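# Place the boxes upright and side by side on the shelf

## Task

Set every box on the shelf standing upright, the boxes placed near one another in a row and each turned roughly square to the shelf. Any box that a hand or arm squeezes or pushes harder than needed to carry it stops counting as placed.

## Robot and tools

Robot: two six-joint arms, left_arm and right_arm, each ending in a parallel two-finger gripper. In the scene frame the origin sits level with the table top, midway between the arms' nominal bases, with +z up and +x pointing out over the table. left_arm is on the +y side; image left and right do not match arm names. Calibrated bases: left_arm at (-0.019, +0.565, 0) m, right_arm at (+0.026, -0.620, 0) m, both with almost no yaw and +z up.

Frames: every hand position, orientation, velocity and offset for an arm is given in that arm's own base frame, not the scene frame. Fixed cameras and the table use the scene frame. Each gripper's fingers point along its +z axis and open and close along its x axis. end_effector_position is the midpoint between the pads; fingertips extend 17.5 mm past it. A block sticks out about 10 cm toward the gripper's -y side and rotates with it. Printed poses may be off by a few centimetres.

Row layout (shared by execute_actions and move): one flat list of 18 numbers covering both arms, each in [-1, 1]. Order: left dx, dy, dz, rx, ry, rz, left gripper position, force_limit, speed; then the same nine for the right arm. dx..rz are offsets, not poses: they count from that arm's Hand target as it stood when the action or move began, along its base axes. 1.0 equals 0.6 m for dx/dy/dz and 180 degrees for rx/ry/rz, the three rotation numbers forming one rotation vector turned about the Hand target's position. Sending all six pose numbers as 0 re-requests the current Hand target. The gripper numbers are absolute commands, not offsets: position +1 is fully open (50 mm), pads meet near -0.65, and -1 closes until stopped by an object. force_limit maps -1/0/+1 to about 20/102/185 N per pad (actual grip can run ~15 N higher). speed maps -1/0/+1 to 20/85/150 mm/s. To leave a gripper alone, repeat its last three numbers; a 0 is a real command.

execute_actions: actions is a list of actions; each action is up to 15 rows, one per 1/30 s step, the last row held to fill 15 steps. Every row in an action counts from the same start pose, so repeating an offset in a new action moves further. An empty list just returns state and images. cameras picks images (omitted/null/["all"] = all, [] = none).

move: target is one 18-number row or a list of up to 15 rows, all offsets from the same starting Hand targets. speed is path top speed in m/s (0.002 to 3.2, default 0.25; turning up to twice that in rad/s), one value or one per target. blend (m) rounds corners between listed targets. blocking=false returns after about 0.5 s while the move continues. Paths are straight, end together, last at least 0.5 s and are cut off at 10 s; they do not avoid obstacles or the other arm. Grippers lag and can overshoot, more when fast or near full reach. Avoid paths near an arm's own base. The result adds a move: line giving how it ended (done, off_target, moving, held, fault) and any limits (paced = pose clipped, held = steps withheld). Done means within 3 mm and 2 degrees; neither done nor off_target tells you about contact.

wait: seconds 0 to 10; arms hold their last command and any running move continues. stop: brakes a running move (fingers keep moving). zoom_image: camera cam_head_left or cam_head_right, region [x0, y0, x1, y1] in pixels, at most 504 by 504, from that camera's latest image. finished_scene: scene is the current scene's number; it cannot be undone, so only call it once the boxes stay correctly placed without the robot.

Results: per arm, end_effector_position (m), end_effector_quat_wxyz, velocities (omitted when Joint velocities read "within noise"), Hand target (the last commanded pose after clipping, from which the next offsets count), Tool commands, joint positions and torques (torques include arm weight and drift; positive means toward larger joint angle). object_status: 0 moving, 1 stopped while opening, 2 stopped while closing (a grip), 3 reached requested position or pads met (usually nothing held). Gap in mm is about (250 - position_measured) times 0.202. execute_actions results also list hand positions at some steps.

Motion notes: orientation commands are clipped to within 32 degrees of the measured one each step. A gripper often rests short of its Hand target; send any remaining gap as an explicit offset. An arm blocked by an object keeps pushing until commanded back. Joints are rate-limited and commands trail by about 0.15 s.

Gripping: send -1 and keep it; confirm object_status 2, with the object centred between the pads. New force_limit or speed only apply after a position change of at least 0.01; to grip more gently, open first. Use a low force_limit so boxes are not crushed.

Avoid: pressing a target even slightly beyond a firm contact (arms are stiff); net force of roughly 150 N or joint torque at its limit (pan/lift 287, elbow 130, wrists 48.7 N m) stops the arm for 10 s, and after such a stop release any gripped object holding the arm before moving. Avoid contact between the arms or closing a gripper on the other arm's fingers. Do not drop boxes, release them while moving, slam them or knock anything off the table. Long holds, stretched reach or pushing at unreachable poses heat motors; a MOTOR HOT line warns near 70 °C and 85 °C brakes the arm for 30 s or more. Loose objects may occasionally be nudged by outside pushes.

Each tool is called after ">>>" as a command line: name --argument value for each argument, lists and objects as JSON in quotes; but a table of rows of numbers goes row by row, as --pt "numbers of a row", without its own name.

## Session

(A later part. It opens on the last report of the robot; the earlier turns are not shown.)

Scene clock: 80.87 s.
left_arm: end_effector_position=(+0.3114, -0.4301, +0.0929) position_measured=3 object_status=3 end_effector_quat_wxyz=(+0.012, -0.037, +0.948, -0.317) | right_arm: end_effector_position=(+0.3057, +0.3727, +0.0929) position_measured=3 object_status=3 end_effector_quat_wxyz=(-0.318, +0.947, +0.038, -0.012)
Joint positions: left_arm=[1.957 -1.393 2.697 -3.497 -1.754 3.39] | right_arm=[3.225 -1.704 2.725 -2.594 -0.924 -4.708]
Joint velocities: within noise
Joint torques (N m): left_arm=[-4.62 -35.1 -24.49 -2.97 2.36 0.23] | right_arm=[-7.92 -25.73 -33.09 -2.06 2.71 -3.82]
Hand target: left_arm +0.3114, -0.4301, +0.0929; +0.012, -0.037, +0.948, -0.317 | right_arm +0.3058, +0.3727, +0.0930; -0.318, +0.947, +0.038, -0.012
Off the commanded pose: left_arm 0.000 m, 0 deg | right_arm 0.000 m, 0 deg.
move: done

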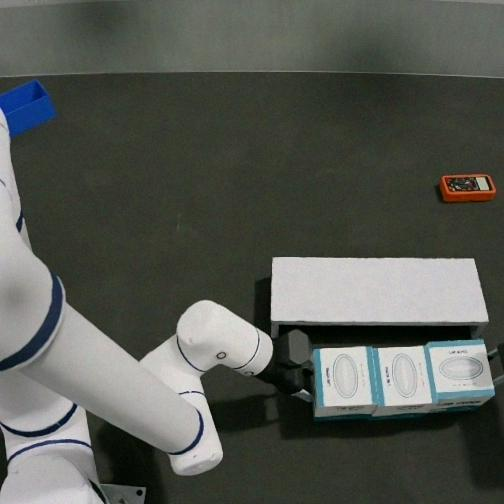

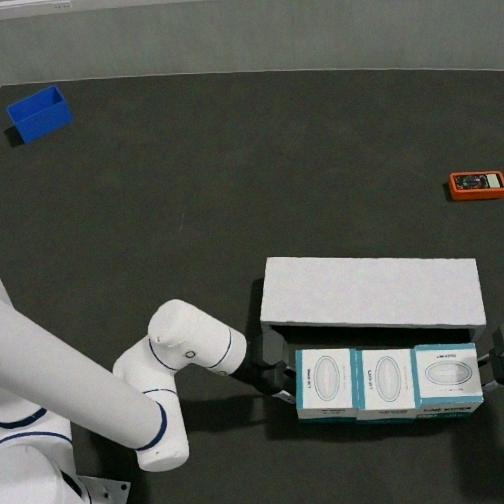

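>>> zoom_image --camera "cam_head_right" --region '[264, 310, 504, 440]'

>>> zoom_image --camera "cam_head_left" --region '[284, 330, 404, 430]'

>>> zoom_image --camera "cam_head_left" --region '[400, 330, 504, 430]'

Scaled by 2.100 from the camera's 504x504 image, which has a finer 720x720 frame.

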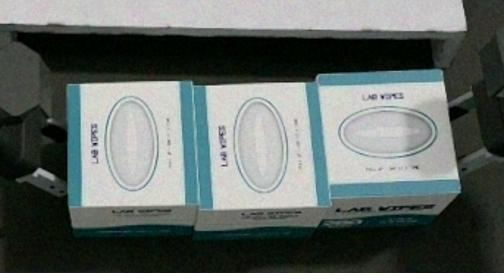

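Scaled by 4.200 from the camera's 504x504 image, which has a finer 720x720 frame.

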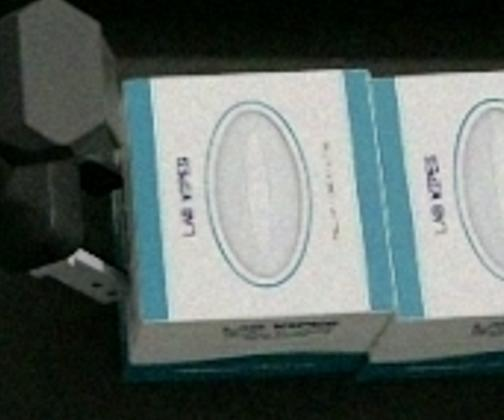

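Scaled by 4.846 from the camera's 504x504 image, which has a finer 720x720 frame.

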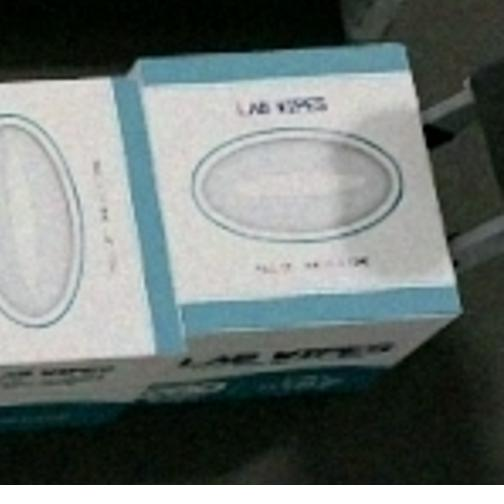

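>>> move --target '[0,0,-0.025,0,0,0,1,1,1,0,0,-0.025,0,0,0,1,1,1]' --speed 0.02

>>> zoom_image --camera "cam_head_left" --region '[284, 310, 504, 440]'

>>> zoom_image --camera "cam_head_right" --region '[264, 310, 504, 440]'

Scene clock: 95.60 s.
left_arm: end_effector_position=(+0.3114, -0.4301, +0.0780) position_measured=3 object_status=3 end_effector_quat_wxyz=(+0.012, -0.037, +0.948, -0.317) | right_arm: end_effector_position=(+0.3058, +0.3727, +0.0781) position_measured=3 object_status=3 end_effector_quat_wxyz=(-0.318, +0.947, +0.037, -0.012)
Joint positions: left_arm=[1.957 -1.338 2.701 -3.556 -1.754 3.39] | right_arm=[3.224 -1.652 2.737 -2.659 -0.924 -4.708]
Joint velocities: within noise
Joint torques (N m): left_arm=[11.72 -16.4 -8.3 -9.16 0.71 0.82] | right_arm=[7.56 -4.17 -16.2 -5.22 3 3.53]
Hand target: left_arm +0.3114, -0.4301, +0.0779; +0.012, -0.037, +0.948, -0.317 | right_arm +0.3058, +0.3727, +0.0780; -0.318, +0.947, +0.038, -0.012
Off the commanded pose: left_arm 0.000 m, 0 deg | right_arm 0.000 m, 0 deg.
move: done

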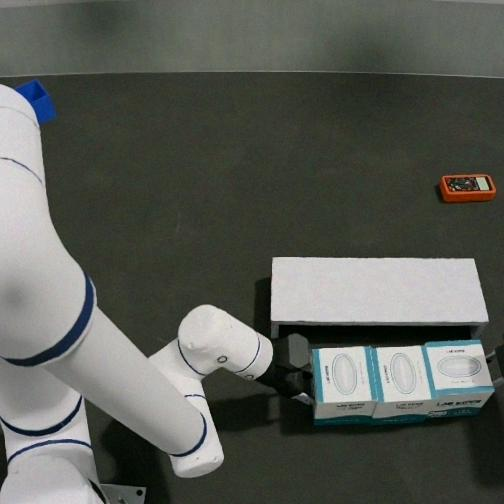

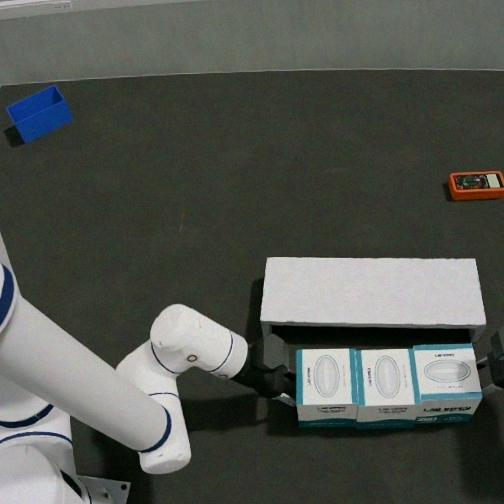

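Scaled by 2.291 from the camera's 504x504 image, which has a finer 720x720 frame.

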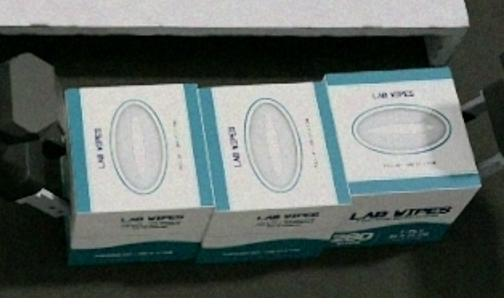

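Scaled by 2.100 from the camera's 504x504 image, which has a finer 720x720 frame.

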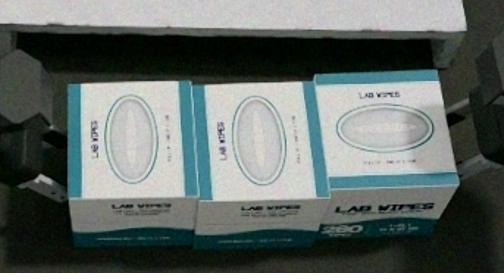

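>>> move --target '[-0.0013,0.0167,0,0,0,0,1,1,1,0.0012,-0.0167,0,0,0,0,1,1,1]' --speed 0.02

>>> zoom_image --camera "cam_head_left" --region '[264, 330, 384, 440]'

>>> zoom_image --camera "cam_head_right" --region '[384, 320, 504, 440]'

>>> zoom_image --camera "cam_head_left" --region '[384, 320, 504, 440]'

Scene clock: 99.30 s.
left_arm: end_effector_position=(+0.3106, -0.4201, +0.0779) position_measured=3 object_status=3 end_effector_quat_wxyz=(+0.012, -0.037, +0.948, -0.317) | right_arm: end_effector_position=(+0.3065, +0.3627, +0.0780) position_measured=3 object_status=3 end_effector_quat_wxyz=(-0.318, +0.947, +0.037, -0.012)
Joint positions: left_arm=[1.966 -1.345 2.715 -3.562 -1.759 3.397] | right_arm=[3.194 -1.671 2.743 -2.623 -0.924 -4.745]
Joint velocities: within noise
Joint torques (N m): left_arm=[19.66 -40.64 -5.39 -8.36 -1.89 1.79] | right_arm=[-8.15 -22.72 -16.99 -1.68 -1.43 -3.64]
Hand target: left_arm +0.3106, -0.4201, +0.0779; +0.012, -0.037, +0.948, -0.317 | right_arm +0.3065, +0.3627, +0.0780; -0.318, +0.947, +0.038, -0.012
Off the commanded pose: left_arm 0.000 m, 0 deg | right_arm 0.000 m, 0 deg.
move: done

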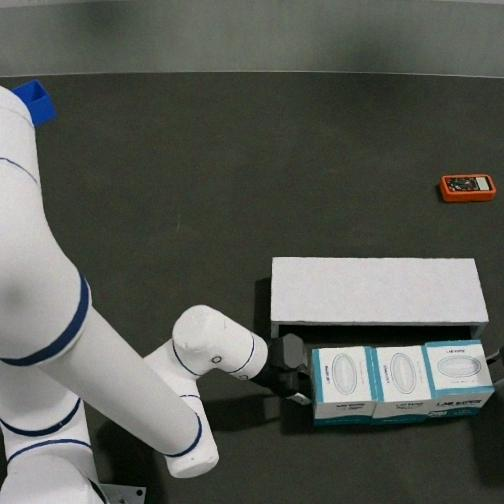

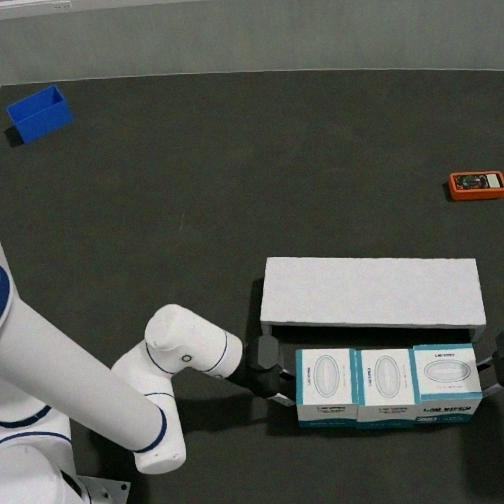

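Scaled by 4.200 from the camera's 504x504 image, which has a finer 720x720 frame.

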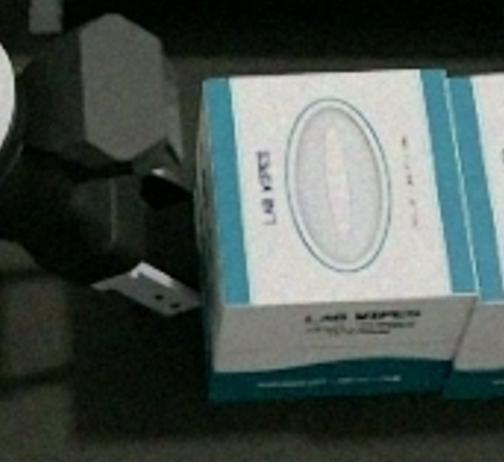

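Scaled by 4.200 from the camera's 504x504 image, which has a finer 720x720 frame.

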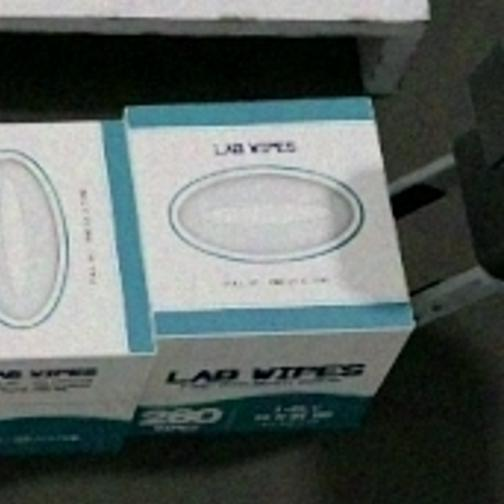

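Scaled by 4.200 from the camera's 504x504 image, which has a finer 720x720 frame.

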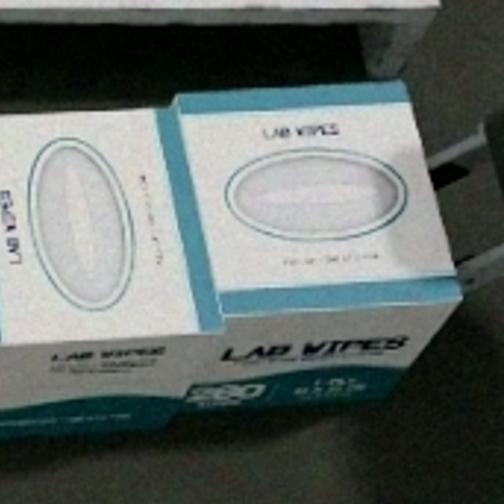

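>>> zoom_image --camera "cam_head_left" --region '[290, 345, 340, 430]'

>>> zoom_image --camera "cam_head_right" --region '[265, 345, 315, 430]'

>>> move --target '[-0.0013,0.0167,0,0,0,0,1,1,1,0.0025,-0.035,0,0,0,0,1,1,1]' --speed 0.05

>>> zoom_image --camera "cam_head_right" --region '[454, 335, 504, 420]'

>>> zoom_image --camera "cam_head_left" --region '[290, 345, 340, 430]'

>>> zoom_image --camera "cam_head_right" --region '[265, 345, 315, 430]'

Scaled by 5.929 from the camera's 504x504 image, which has a finer 720x720 frame.

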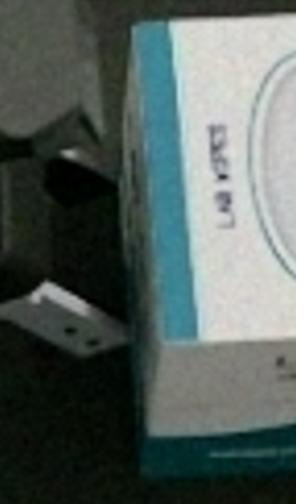

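Scaled by 5.929 from the camera's 504x504 image, which has a finer 720x720 frame.

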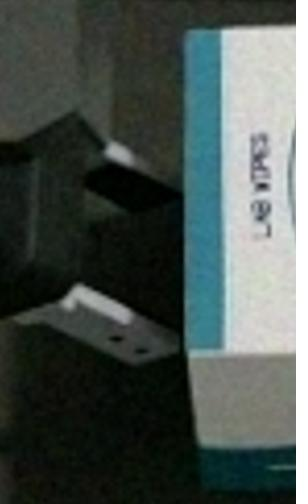

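Scene clock: 123.53 s.
left_arm: end_effector_position=(+0.3098, -0.4101, +0.0779) position_measured=3 object_status=3 end_effector_quat_wxyz=(+0.012, -0.037, +0.948, -0.317) | right_arm: end_effector_position=(+0.3080, +0.3417, +0.0780) position_measured=3 object_status=3 end_effector_quat_wxyz=(-0.318, +0.947, +0.037, -0.012)
Joint positions: left_arm=[1.975 -1.352 2.729 -3.568 -1.765 3.405] | right_arm=[3.13 -1.714 2.754 -2.542 -0.927 -4.826]
Joint velocities: within noise
Joint torques (N m): left_arm=[17.55 -39.37 -3.62 -8.53 -1.97 2.26] | right_arm=[-11.72 -21.07 -17.82 -1.85 -1.59 -3.44]
Hand target: left_arm +0.3098, -0.4101, +0.0779; +0.012, -0.037, +0.948, -0.317 | right_arm +0.3080, +0.3417, +0.0780; -0.318, +0.947, +0.038, -0.012
Off the commanded pose: left_arm 0.000 m, 0 deg | right_arm 0.000 m, 0 deg.
move: done

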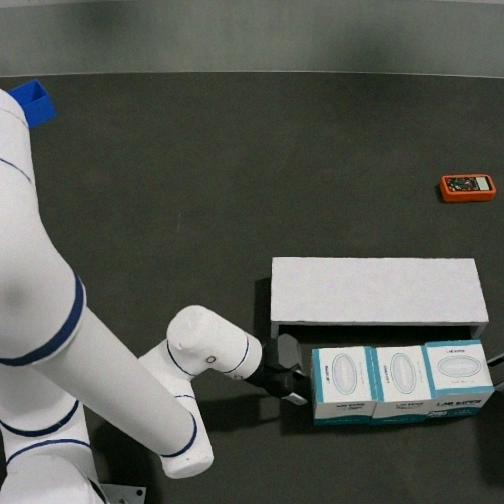

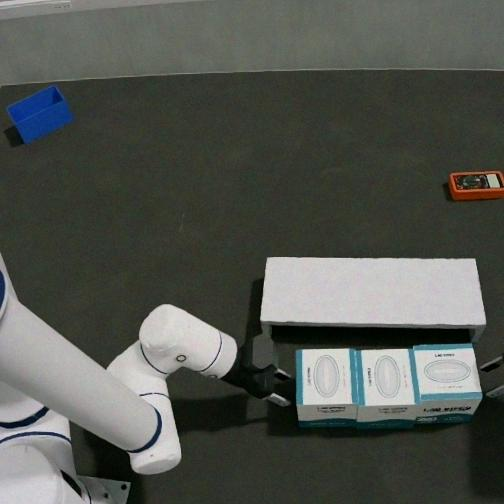

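Scaled by 5.929 from the camera's 504x504 image, which has a finer 720x720 frame.

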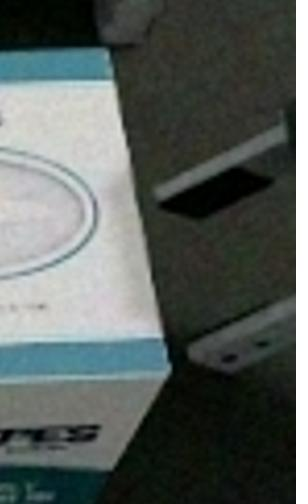

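Scaled by 5.929 from the camera's 504x504 image, which has a finer 720x720 frame.

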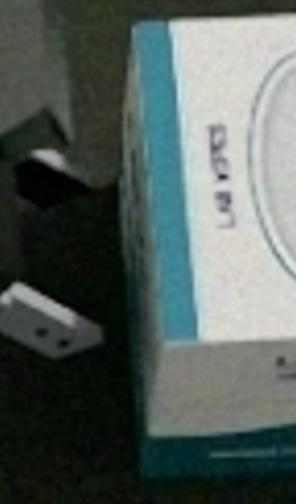

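Scaled by 5.929 from the camera's 504x504 image, which has a finer 720x720 frame.

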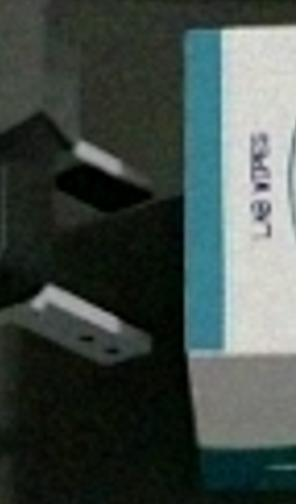

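>>> move --target '[-0.0067,-0.0173,0,0,0,0,1,1,1,-0.0117,0.0472,0,0,0,-0.0072,1,1,1]' --speed 0.03

>>> zoom_image --camera "cam_head_right" --region '[404, 330, 504, 430]'

>>> move --target '[0.0002,-0.0058,0,0,0,0,1,1,1,-0.0003,0.0045,0,0,0,0,1,1,1]' --speed 0.02

>>> zoom_image --camera "cam_head_right" --region '[404, 330, 504, 430]'

>>> zoom_image --camera "cam_head_left" --region '[284, 330, 404, 430]'

Scene clock: 138.90 s.
left_arm: end_effector_position=(+0.3058, -0.4204, +0.0779) position_measured=3 object_status=3 end_effector_quat_wxyz=(+0.012, -0.037, +0.948, -0.317) | right_arm: end_effector_position=(+0.3010, +0.3700, +0.0780) position_measured=3 object_status=3 end_effector_quat_wxyz=(-0.318, +0.948, +0.027, -0.009)
Joint positions: left_arm=[1.952 -1.347 2.722 -3.569 -1.752 3.386] | right_arm=[3.217 -1.666 2.754 -2.673 -0.924 -4.688]
Joint velocities: within noise
Joint torques (N m): left_arm=[-8.71 -17.96 -18.32 -8.49 3.37 -1.72] | right_arm=[10.07 -4.15 -29.28 -4.82 -1.21 4.39]
Hand target: left_arm +0.3058, -0.4204, +0.0779; +0.012, -0.037, +0.948, -0.317 | right_arm +0.3010, +0.3700, +0.0780; -0.318, +0.948, +0.027, -0.009
Off the commanded pose: left_arm 0.000 m, 0 deg | right_arm 0.000 m, 0 deg.
move: done

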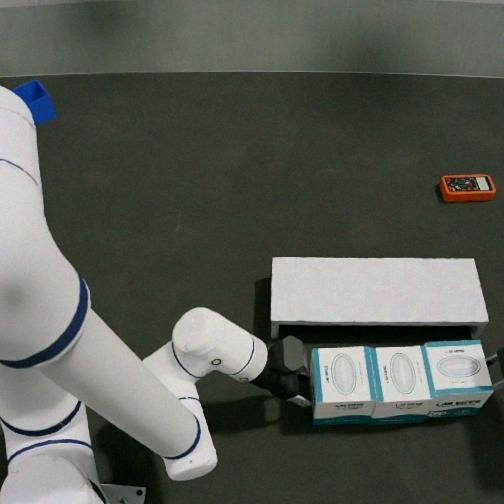

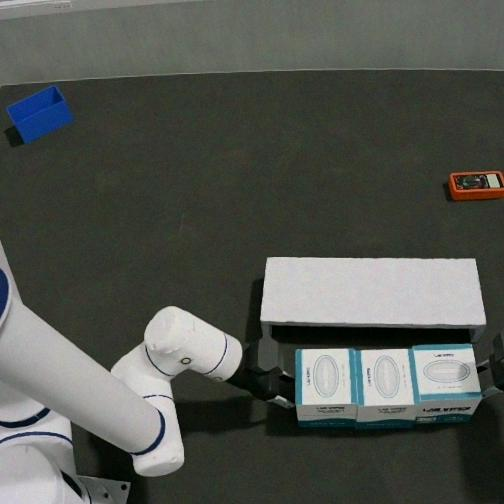

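Scaled by 5.040 from the camera's 504x504 image, which has a finer 720x720 frame.

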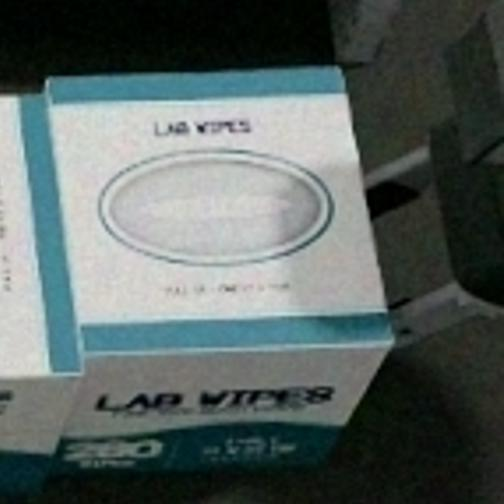

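Scene clock: 139.63 s.
left_arm: end_effector_position=(+0.3059, -0.4238, +0.0779) position_measured=3 object_status=3 end_effector_quat_wxyz=(+0.012, -0.037, +0.948, -0.317) | right_arm: end_effector_position=(+0.3008, +0.3726, +0.0780) position_measured=3 object_status=3 end_effector_quat_wxyz=(-0.318, +0.948, +0.027, -0.009)
Joint positions: left_arm=[1.949 -1.345 2.717 -3.567 -1.75 3.383] | right_arm=[3.226 -1.66 2.752 -2.684 -0.924 -4.678]
Joint velocities: within noise
Joint torques (N m): left_arm=[-11.21 -17.26 -19.51 -1.9 3.58 -1.92] | right_arm=[9.47 -4.69 -29.76 -6.01 -0.98 5.63]
Hand target: left_arm +0.3059, -0.4239, +0.0779; +0.012, -0.037, +0.948, -0.317 | right_arm +0.3008, +0.3727, +0.0780; -0.318, +0.948, +0.027, -0.009
Off the commanded pose: left_arm 0.000 m, 0 deg | right_arm 0.000 m, 0 deg.
move: done

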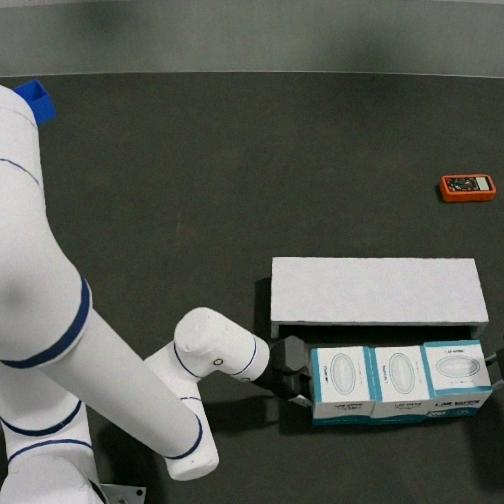

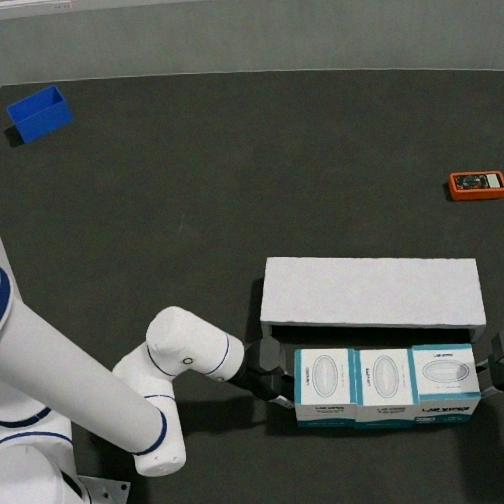

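Scaled by 5.040 from the camera's 504x504 image, which has a finer 720x720 frame.

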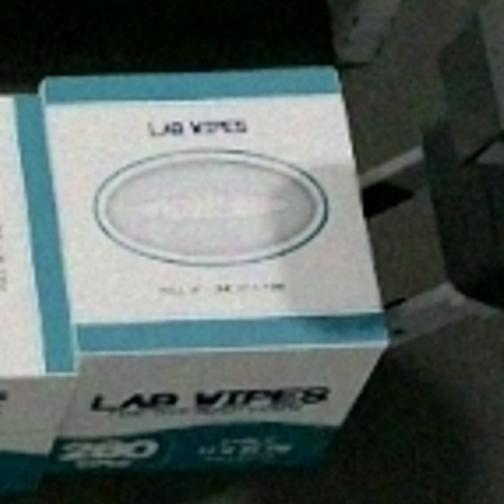

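Scaled by 4.200 from the camera's 504x504 image, which has a finer 720x720 frame.

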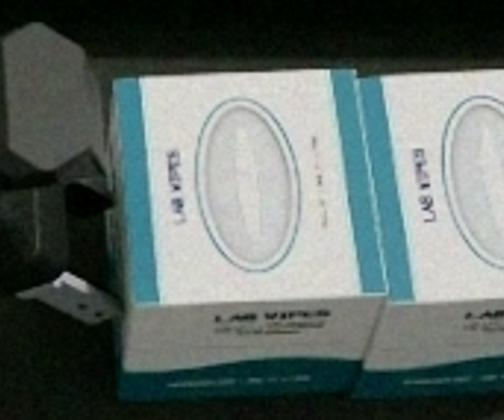

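>>> move --target '[0.0004,-0.0083,0,0,0,0,1,1,1,0,0,0,0,0,0,1,1,1]' --speed 0.02 --cameras '[]'

>>> move --target '[0.0001,-0.0015,0,0,0,0,1,1,1,0,0,0,0,0,0,1,1,1]' --speed 0.02 --cameras '[]'

>>> move --target '[0.0001,-0.0012,0,0,0,0,1,1,1,0,0,0,0,0,0,1,1,1]' --speed 0.02

>>> zoom_image --camera "cam_head_left" --region '[284, 330, 404, 430]'

>>> zoom_image --camera "cam_head_right" --region '[404, 330, 504, 430]'

Scene clock: 143.43 s.
left_arm: end_effector_position=(+0.3061, -0.4287, +0.0779) position_measured=3 object_status=3 end_effector_quat_wxyz=(+0.012, -0.037, +0.948, -0.317) | right_arm: end_effector_position=(+0.3008, +0.3727, +0.0780) position_measured=3 object_status=3 end_effector_quat_wxyz=(-0.318, +0.948, +0.027, -0.009)
Joint positions: left_arm=[1.945 -1.342 2.711 -3.564 -1.747 3.38] | right_arm=[3.226 -1.66 2.752 -2.684 -0.924 -4.677]
Joint velocities: within noise
Joint torques (N m): left_arm=[-12.84 -18.09 -21.07 -2.66 2.83 -1.46] | right_arm=[10.28 -4.35 -21.47 -5.24 -0.47 4.67]
Hand target: left_arm +0.3061, -0.4289, +0.0779; +0.012, -0.037, +0.948, -0.317 | right_arm +0.3008, +0.3727, +0.0780; -0.318, +0.948, +0.027, -0.009
Off the commanded pose: left_arm 0.000 m, 0 deg | right_arm 0.000 m, 0 deg.
move: done
No camera images: "cameras" was empty.

Scene clock: 144.13 s.
left_arm: end_effector_position=(+0.3062, -0.4298, +0.0779) position_measured=3 object_status=3 end_effector_quat_wxyz=(+0.012, -0.037, +0.948, -0.317) | right_arm: end_effector_position=(+0.3008, +0.3727, +0.0780) position_measured=3 object_status=3 end_effector_quat_wxyz=(-0.318, +0.948, +0.027, -0.009)
Joint positions: left_arm=[1.944 -1.341 2.709 -3.563 -1.746 3.379] | right_arm=[3.226 -1.66 2.752 -2.684 -0.924 -4.677]
Joint velocities: within noise
Joint torques (N m): left_arm=[-11.92 -17.9 -20.48 -2.37 2.79 -1.54] | right_arm=[9.21 -4.46 -19.93 -5.22 0.05 4.69]
Hand target: left_arm +0.3062, -0.4298, +0.0779; +0.012, -0.037, +0.948, -0.317 | right_arm +0.3008, +0.3727, +0.0780; -0.318, +0.948, +0.027, -0.009
Off the commanded pose: left_arm 0.000 m, 0 deg | right_arm 0.000 m, 0 deg.
move: done
No camera images: "cameras" was empty.

Scene clock: 144.83 s.
left_arm: end_effector_position=(+0.3063, -0.4305, +0.0779) position_measured=3 object_status=3 end_effector_quat_wxyz=(+0.012, -0.037, +0.948, -0.317) | right_arm: end_effector_position=(+0.3008, +0.3727, +0.0780) position_measured=3 object_status=3 end_effector_quat_wxyz=(-0.318, +0.948, +0.027, -0.009)
Joint positions: left_arm=[1.943 -1.34 2.708 -3.563 -1.746 3.378] | right_arm=[3.226 -1.66 2.752 -2.684 -0.924 -4.677]
Joint velocities: within noise
Joint torques (N m): left_arm=[-10.52 -17.62 -22.02 -3.19 2.88 -1.76] | right_arm=[8.84 -3.84 -18.43 -5.24 0.53 4.79]
Hand target: left_arm +0.3063, -0.4305, +0.0779; +0.012, -0.037, +0.948, -0.317 | right_arm +0.3008, +0.3727, +0.0780; -0.318, +0.948, +0.027, -0.009
Off the commanded pose: left_arm 0.000 m, 0 deg | right_arm 0.000 m, 0 deg.
move: done

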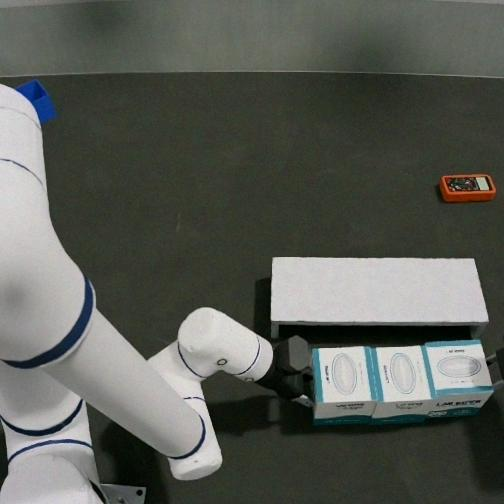

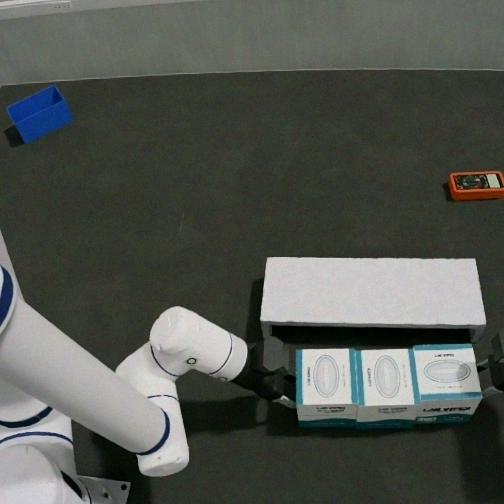

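Scaled by 4.200 from the camera's 504x504 image, which has a finer 720x720 frame.

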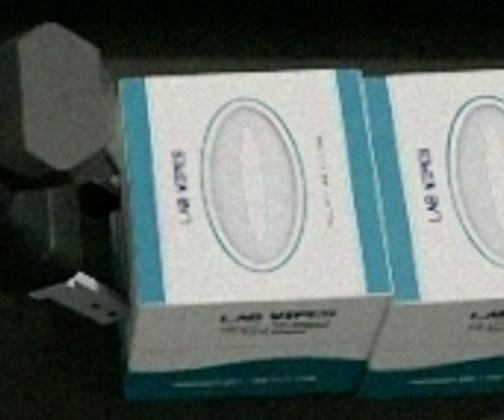

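Scaled by 5.040 from the camera's 504x504 image, which has a finer 720x720 frame.

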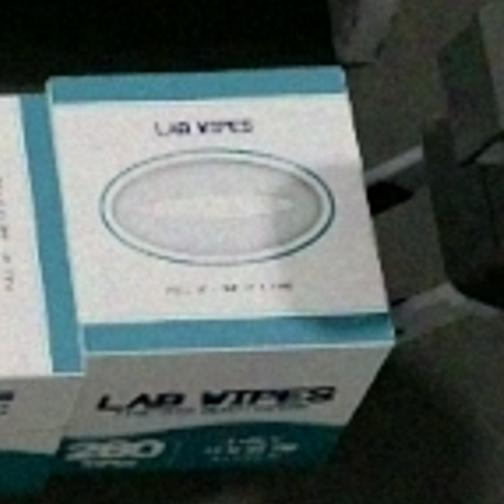

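>>> move --target '[0.0001,-0.0015,0,0,0,0,1,1,1,0,0,0,0,0,0,1,1,1]' --speed 0.02 --cameras '[]'

>>> move --target '[0,0,0.01,0,0,0,1,1,1,0,0,0.01,0,0,0,1,1,1]' --speed 0.03

>>> zoom_image --camera "cam_head_left" --region '[284, 330, 404, 430]'

>>> zoom_image --camera "cam_head_right" --region '[404, 330, 504, 430]'

Scene clock: 149.23 s.
left_arm: end_effector_position=(+0.3063, -0.4314, +0.0779) position_measured=3 object_status=3 end_effector_quat_wxyz=(+0.012, -0.037, +0.948, -0.317) | right_arm: end_effector_position=(+0.3008, +0.3727, +0.0780) position_measured=3 object_status=3 end_effector_quat_wxyz=(-0.318, +0.948, +0.027, -0.009)
Joint positions: left_arm=[1.942 -1.34 2.707 -3.562 -1.746 3.378] | right_arm=[3.226 -1.66 2.752 -2.684 -0.924 -4.677]
Joint velocities: within noise
Joint torques (N m): left_arm=[-12.04 -16.82 -22.84 -3.21 2.93 -1.83] | right_arm=[9.31 -4.47 -18.09 -4.56 3.28 4.69]
Hand target: left_arm +0.3063, -0.4314, +0.0779; +0.012, -0.037, +0.948, -0.317 | right_arm +0.3008, +0.3727, +0.0780; -0.318, +0.948, +0.027, -0.009
Off the commanded pose: left_arm 0.000 m, 0 deg | right_arm 0.000 m, 0 deg.
move: done
No camera images: "cameras" was empty.

Scene clock: 150.07 s.
left_arm: end_effector_position=(+0.3063, -0.4314, +0.0839) position_measured=3 object_status=3 end_effector_quat_wxyz=(+0.012, -0.037, +0.948, -0.317) | right_arm: end_effector_position=(+0.3008, +0.3727, +0.0839) position_measured=3 object_status=3 end_effector_quat_wxyz=(-0.318, +0.948, +0.027, -0.009)
Joint positions: left_arm=[1.942 -1.362 2.705 -3.538 -1.746 3.378] | right_arm=[3.226 -1.682 2.747 -2.657 -0.924 -4.677]
Joint velocities: within noise
Joint torques (N m): left_arm=[-10.39 -41.23 -23.73 -3.44 2.59 -1.54] | right_arm=[4.26 -20.47 -32.02 -1.5 4.33 0.19]
Hand target: left_arm +0.3063, -0.4314, +0.0839; +0.012, -0.037, +0.948, -0.317 | right_arm +0.3008, +0.3727, +0.0840; -0.318, +0.948, +0.027, -0.009
Off the commanded pose: left_arm 0.000 m, 0 deg | right_arm 0.000 m, 0 deg.
move: done

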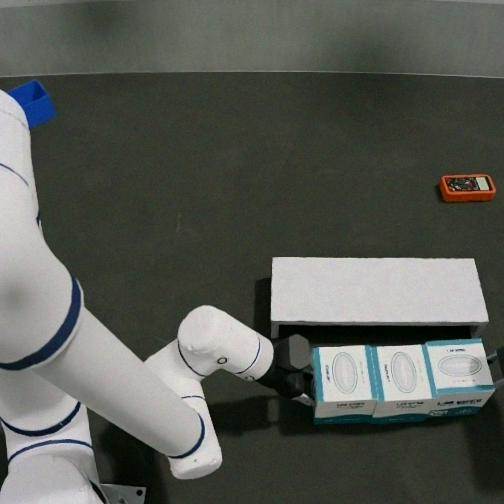

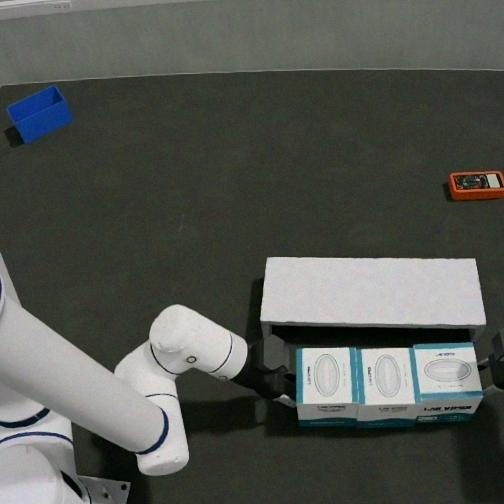

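Scaled by 4.200 from the camera's 504x504 image, which has a finer 720x720 frame.

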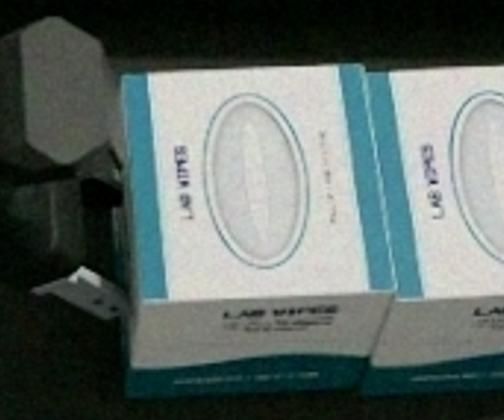

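Scaled by 5.040 from the camera's 504x504 image, which has a finer 720x720 frame.

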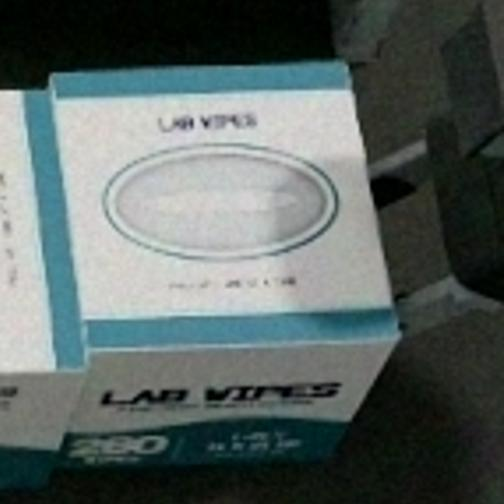

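>>> move --target '[0,0,0.02,0,0,0,1,1,1,0,0,0.02,0,0,0,1,1,1]' --speed 0.03

>>> zoom_image --camera "cam_head_left" --region '[284, 330, 404, 430]'

>>> zoom_image --camera "cam_head_right" --region '[404, 330, 504, 430]'

Scene clock: 152.53 s.
left_arm: end_effector_position=(+0.3063, -0.4314, +0.0959) position_measured=3 object_status=3 end_effector_quat_wxyz=(+0.012, -0.037, +0.948, -0.317) | right_arm: end_effector_position=(+0.3007, +0.3728, +0.0959) position_measured=3 object_status=3 end_effector_quat_wxyz=(-0.318, +0.948, +0.027, -0.009)
Joint positions: left_arm=[1.942 -1.407 2.701 -3.49 -1.746 3.378] | right_arm=[3.226 -1.725 2.737 -2.604 -0.924 -4.677]
Joint velocities: within noise
Joint torques (N m): left_arm=[-11.02 -42.13 -25.14 -3.56 1.97 0.23] | right_arm=[-5.3 -22.57 -34.48 -1.56 5.53 -3.28]
Hand target: left_arm +0.3063, -0.4314, +0.0959; +0.012, -0.037, +0.948, -0.317 | right_arm +0.3008, +0.3727, +0.0960; -0.318, +0.948, +0.027, -0.009
Off the commanded pose: left_arm 0.000 m, 0 deg | right_arm 0.000 m, 0 deg.
move: done

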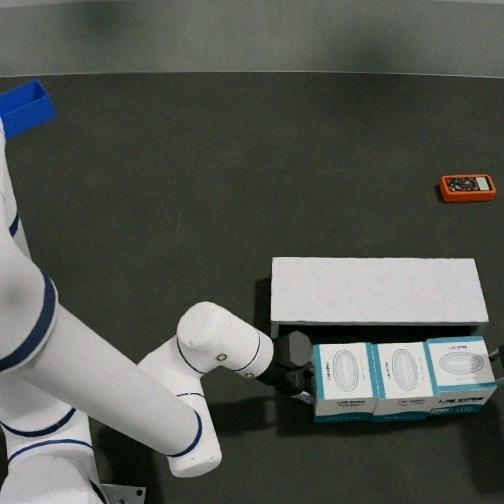

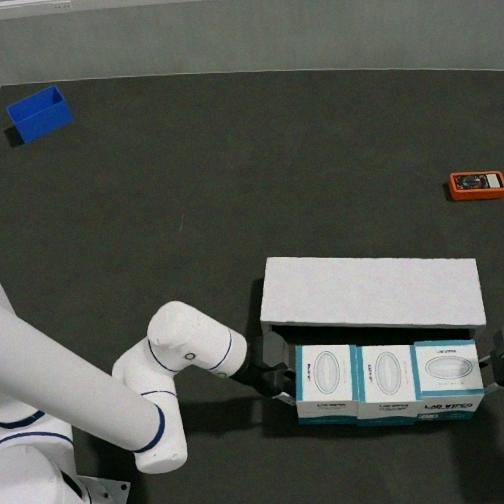

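Scaled by 4.200 from the camera's 504x504 image, which has a finer 720x720 frame.

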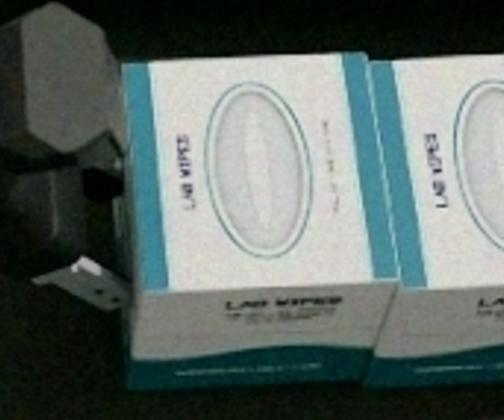

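Scaled by 5.040 from the camera's 504x504 image, which has a finer 720x720 frame.

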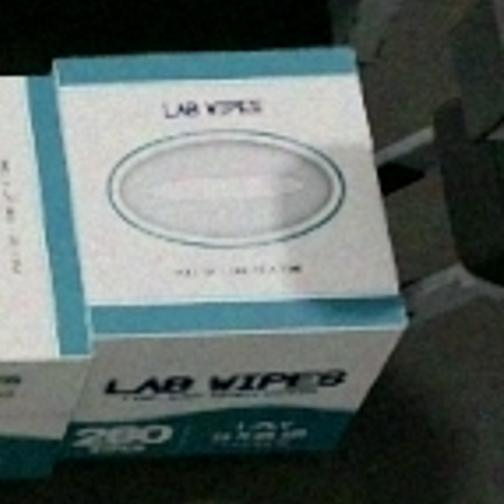

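>>> move --pt "0 0 0.16 0 0 0 1 1 1 0 0 0.16 0 0 0 1 1 1" --pt "0.171 0.0196 0.16 0 0 0 1 1 1 0.171 0.0189 0.16 0 0 0 1 1 1" --speed 0.05 --blend 0.01

>>> zoom_image --camera "cam_head_left" --region '[250, 260, 504, 400]'

Scene clock: 160.50 s.
left_arm: end_effector_position=(+0.4088, -0.4197, +0.1919) position_measured=3 object_status=3 end_effector_quat_wxyz=(+0.012, -0.037, +0.948, -0.317) | right_arm: end_effector_position=(+0.4032, +0.3840, +0.1920) position_measured=3 object_status=3 end_effector_quat_wxyz=(-0.318, +0.948, +0.027, -0.009)
Joint positions: left_arm=[2.187 -1.584 2.51 -3.071 -1.884 3.585] | right_arm=[3.232 -1.747 2.49 -2.34 -0.924 -4.67]
Joint velocities: within noise
Joint torques (N m): left_arm=[17.33 -14.76 -36.37 -3.21 -3.89 1.74] | right_arm=[10.53 -10.68 -43.51 -6.07 0.63 4.6]
Hand target: left_arm +0.4089, -0.4197, +0.1919; +0.012, -0.037, +0.948, -0.317 | right_arm +0.4034, +0.3840, +0.1920; -0.318, +0.948, +0.027, -0.009
Off the commanded pose: left_arm 0.000 m, 0 deg | right_arm 0.000 m, 0 deg.
move: done

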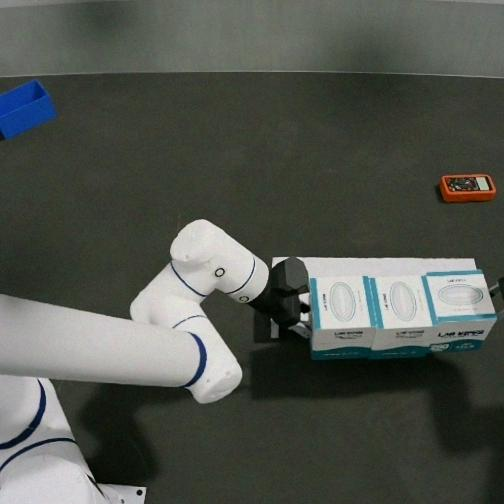

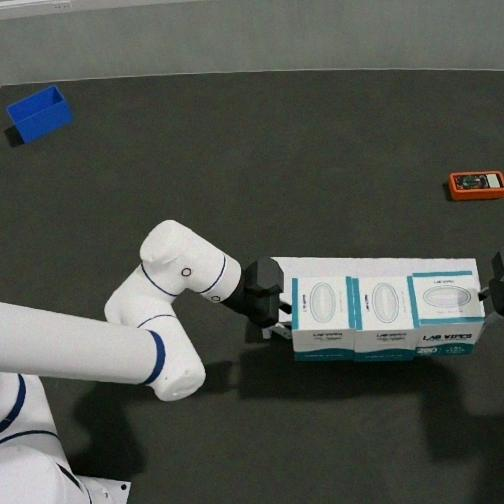

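Scaled by 1.984 from the camera's 504x504 image, which has a finer 720x720 frame.

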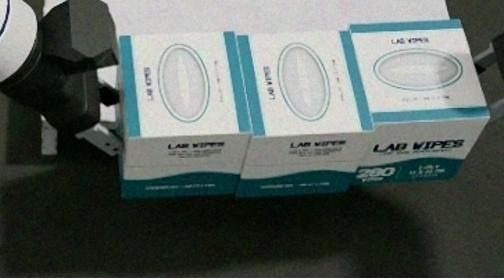

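>>> move --pt "0.209 0.0239 0 0 0 0 1 1 1 0.2093 0.0231 0 0 0 0 1 1 1" --pt "0.2173 0.0247 0 0 0 -0.0083 1 1 1 0.201 0.0223 0 0 0 -0.0083 1 1 1" --speed 0.05

>>> zoom_image --camera "cam_head_left" --region '[250, 220, 504, 350]'

>>> zoom_image --camera "cam_head_right" --region '[250, 220, 504, 350]'

Scene clock: 166.30 s.
left_arm: end_effector_position=(+0.5393, -0.4048, +0.1919) position_measured=3 object_status=3 end_effector_quat_wxyz=(+0.008, -0.025, +0.948, -0.317) | right_arm: end_effector_position=(+0.5240, +0.3974, +0.1920) position_measured=3 object_status=3 end_effector_quat_wxyz=(-0.318, +0.948, +0.015, -0.005)
Joint positions: left_arm=[2.411 -1.429 2.313 -2.943 -2.011 3.818] | right_arm=[3.237 -1.536 2.308 -2.391 -0.926 -4.631]
Joint velocities: within noise
Joint torques (N m): left_arm=[14.68 -28.92 -36.74 -2.97 -4.45 2.36] | right_arm=[12.14 -45.56 -28.4 -6.21 0.39 5.18]
Hand target: left_arm +0.5393, -0.4048, +0.1919; +0.008, -0.025, +0.948, -0.317 | right_arm +0.5240, +0.3974, +0.1920; -0.318, +0.948, +0.014, -0.005
Off the commanded pose: left_arm 0.000 m, 0 deg | right_arm 0.000 m, 0 deg.
move: done

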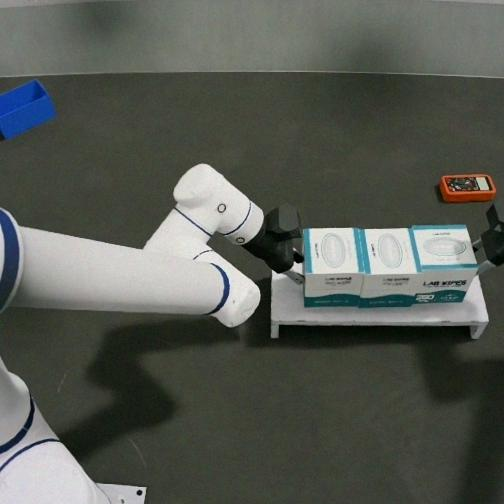

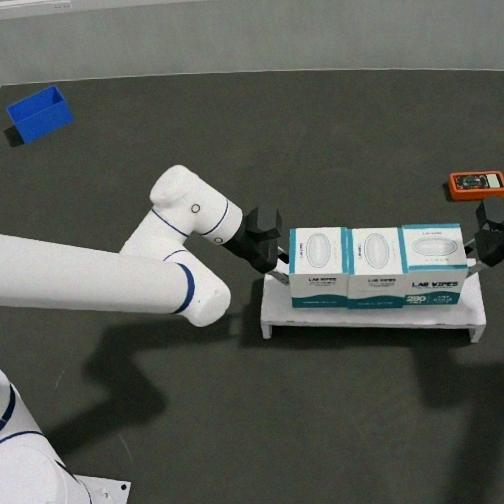

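Scaled by 1.984 from the camera's 504x504 image, which has a finer 720x720 frame.

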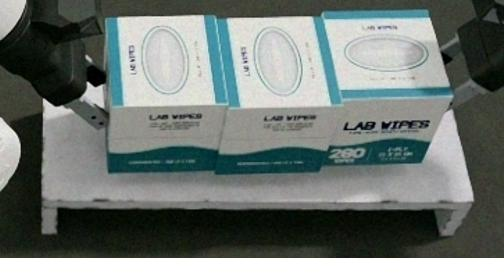

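Scaled by 1.984 from the camera's 504x504 image, which has a finer 720x720 frame.

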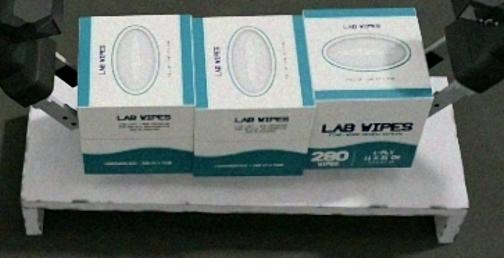

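>>> move --pt "0.013 0 -0.01 0 0 0 1 1 1 0.013 0 -0.01 0 0 0 1 1 1" --pt "0.013 0 -0.048 0 0 0 1 1 1 0.013 0 -0.048 0 0 0 1 1 1" --pt "0.013 0 -0.056 0 0 0 1 1 1 0.013 0 -0.056 0 0 0 1 1 1" --speed '[0.04,0.03,0.01]'

>>> zoom_image --camera "cam_head_right" --region '[280, 230, 484, 340]'

>>> move --target '[0,0,-0.0035,0,0,0,1,1,1,0,0,-0.0035,0,0,0,1,1,1]' --speed 0.01

>>> zoom_image --camera "cam_head_right" --region '[280, 230, 484, 340]'

Scene clock: 172.90 s.
left_arm: end_effector_position=(+0.5471, -0.4048, +0.1585) position_measured=3 object_status=3 end_effector_quat_wxyz=(+0.008, -0.025, +0.948, -0.317) | right_arm: end_effector_position=(+0.5318, +0.3974, +0.1585) position_measured=3 object_status=3 end_effector_quat_wxyz=(-0.318, +0.948, +0.014, -0.005)
Joint positions: left_arm=[2.421 -1.361 2.32 -3.014 -2.016 3.827] | right_arm=[3.236 -1.471 2.321 -2.469 -0.925 -4.633]
Joint velocities: within noise
Joint torques (N m): left_arm=[15.12 -29.62 -19.07 -8.74 -3.63 -0.83] | right_arm=[1.76 -28.52 -24.8 -6.52 5.92 3.55]
Hand target: left_arm +0.5471, -0.4048, +0.1583; +0.008, -0.025, +0.948, -0.317 | right_arm +0.5318, +0.3974, +0.1584; -0.318, +0.948, +0.014, -0.005
Off the commanded pose: left_arm 0.000 m, 0 deg | right_arm 0.000 m, 0 deg.
move: done

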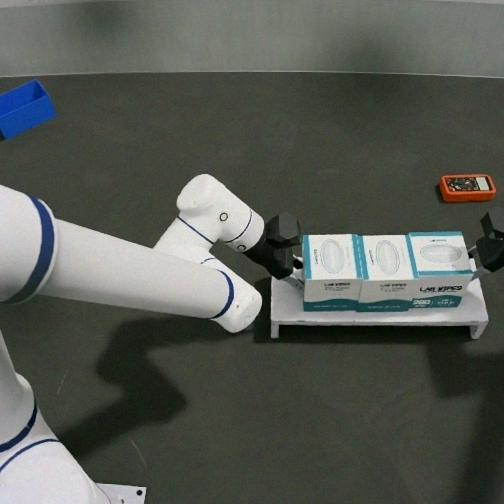

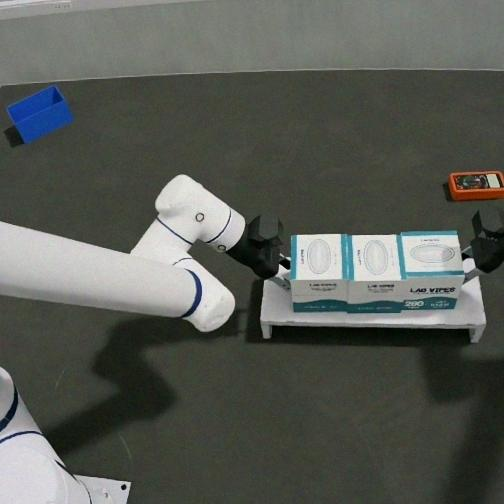

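Scaled by 2.471 from the camera's 504x504 image, which has a finer 720x720 frame.

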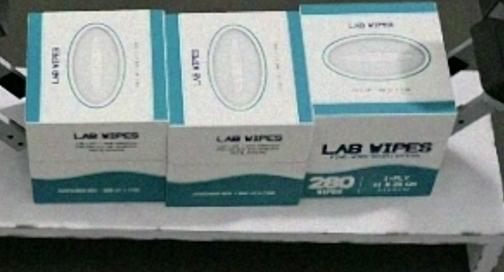

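Scene clock: 173.60 s.
left_arm: end_effector_position=(+0.5471, -0.4048, +0.1563) position_measured=3 object_status=3 end_effector_quat_wxyz=(+0.008, -0.025, +0.948, -0.317) | right_arm: end_effector_position=(+0.5318, +0.3974, +0.1564) position_measured=3 object_status=3 end_effector_quat_wxyz=(-0.318, +0.948, +0.014, -0.005)
Joint positions: left_arm=[2.421 -1.357 2.321 -3.019 -2.016 3.827] | right_arm=[3.236 -1.468 2.322 -2.474 -0.925 -4.633]
Joint velocities: within noise
Joint torques (N m): left_arm=[17.36 -29.76 -19.54 -9.24 -2.13 -1.13] | right_arm=[7.79 -25.61 -22.24 -5.82 5.19 3.6]
Hand target: left_arm +0.5471, -0.4048, +0.1562; +0.008, -0.025, +0.948, -0.317 | right_arm +0.5318, +0.3974, +0.1563; -0.318, +0.948, +0.014, -0.005
Off the commanded pose: left_arm 0.000 m, 0 deg | right_arm 0.000 m, 0 deg.
move: done

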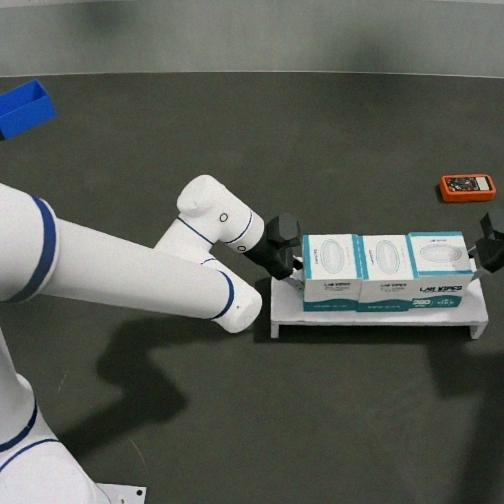

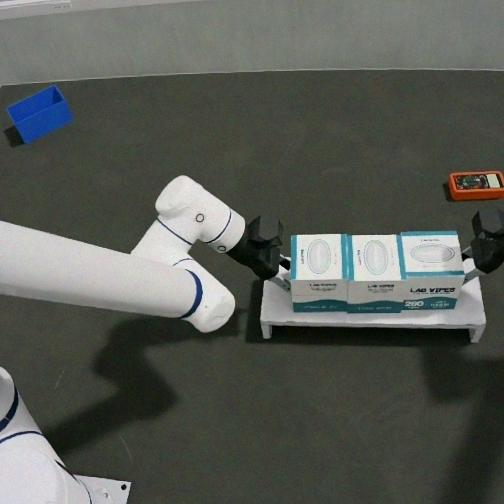

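Scaled by 2.471 from the camera's 504x504 image, which has a finer 720x720 frame.

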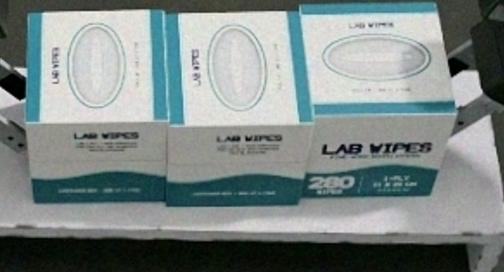

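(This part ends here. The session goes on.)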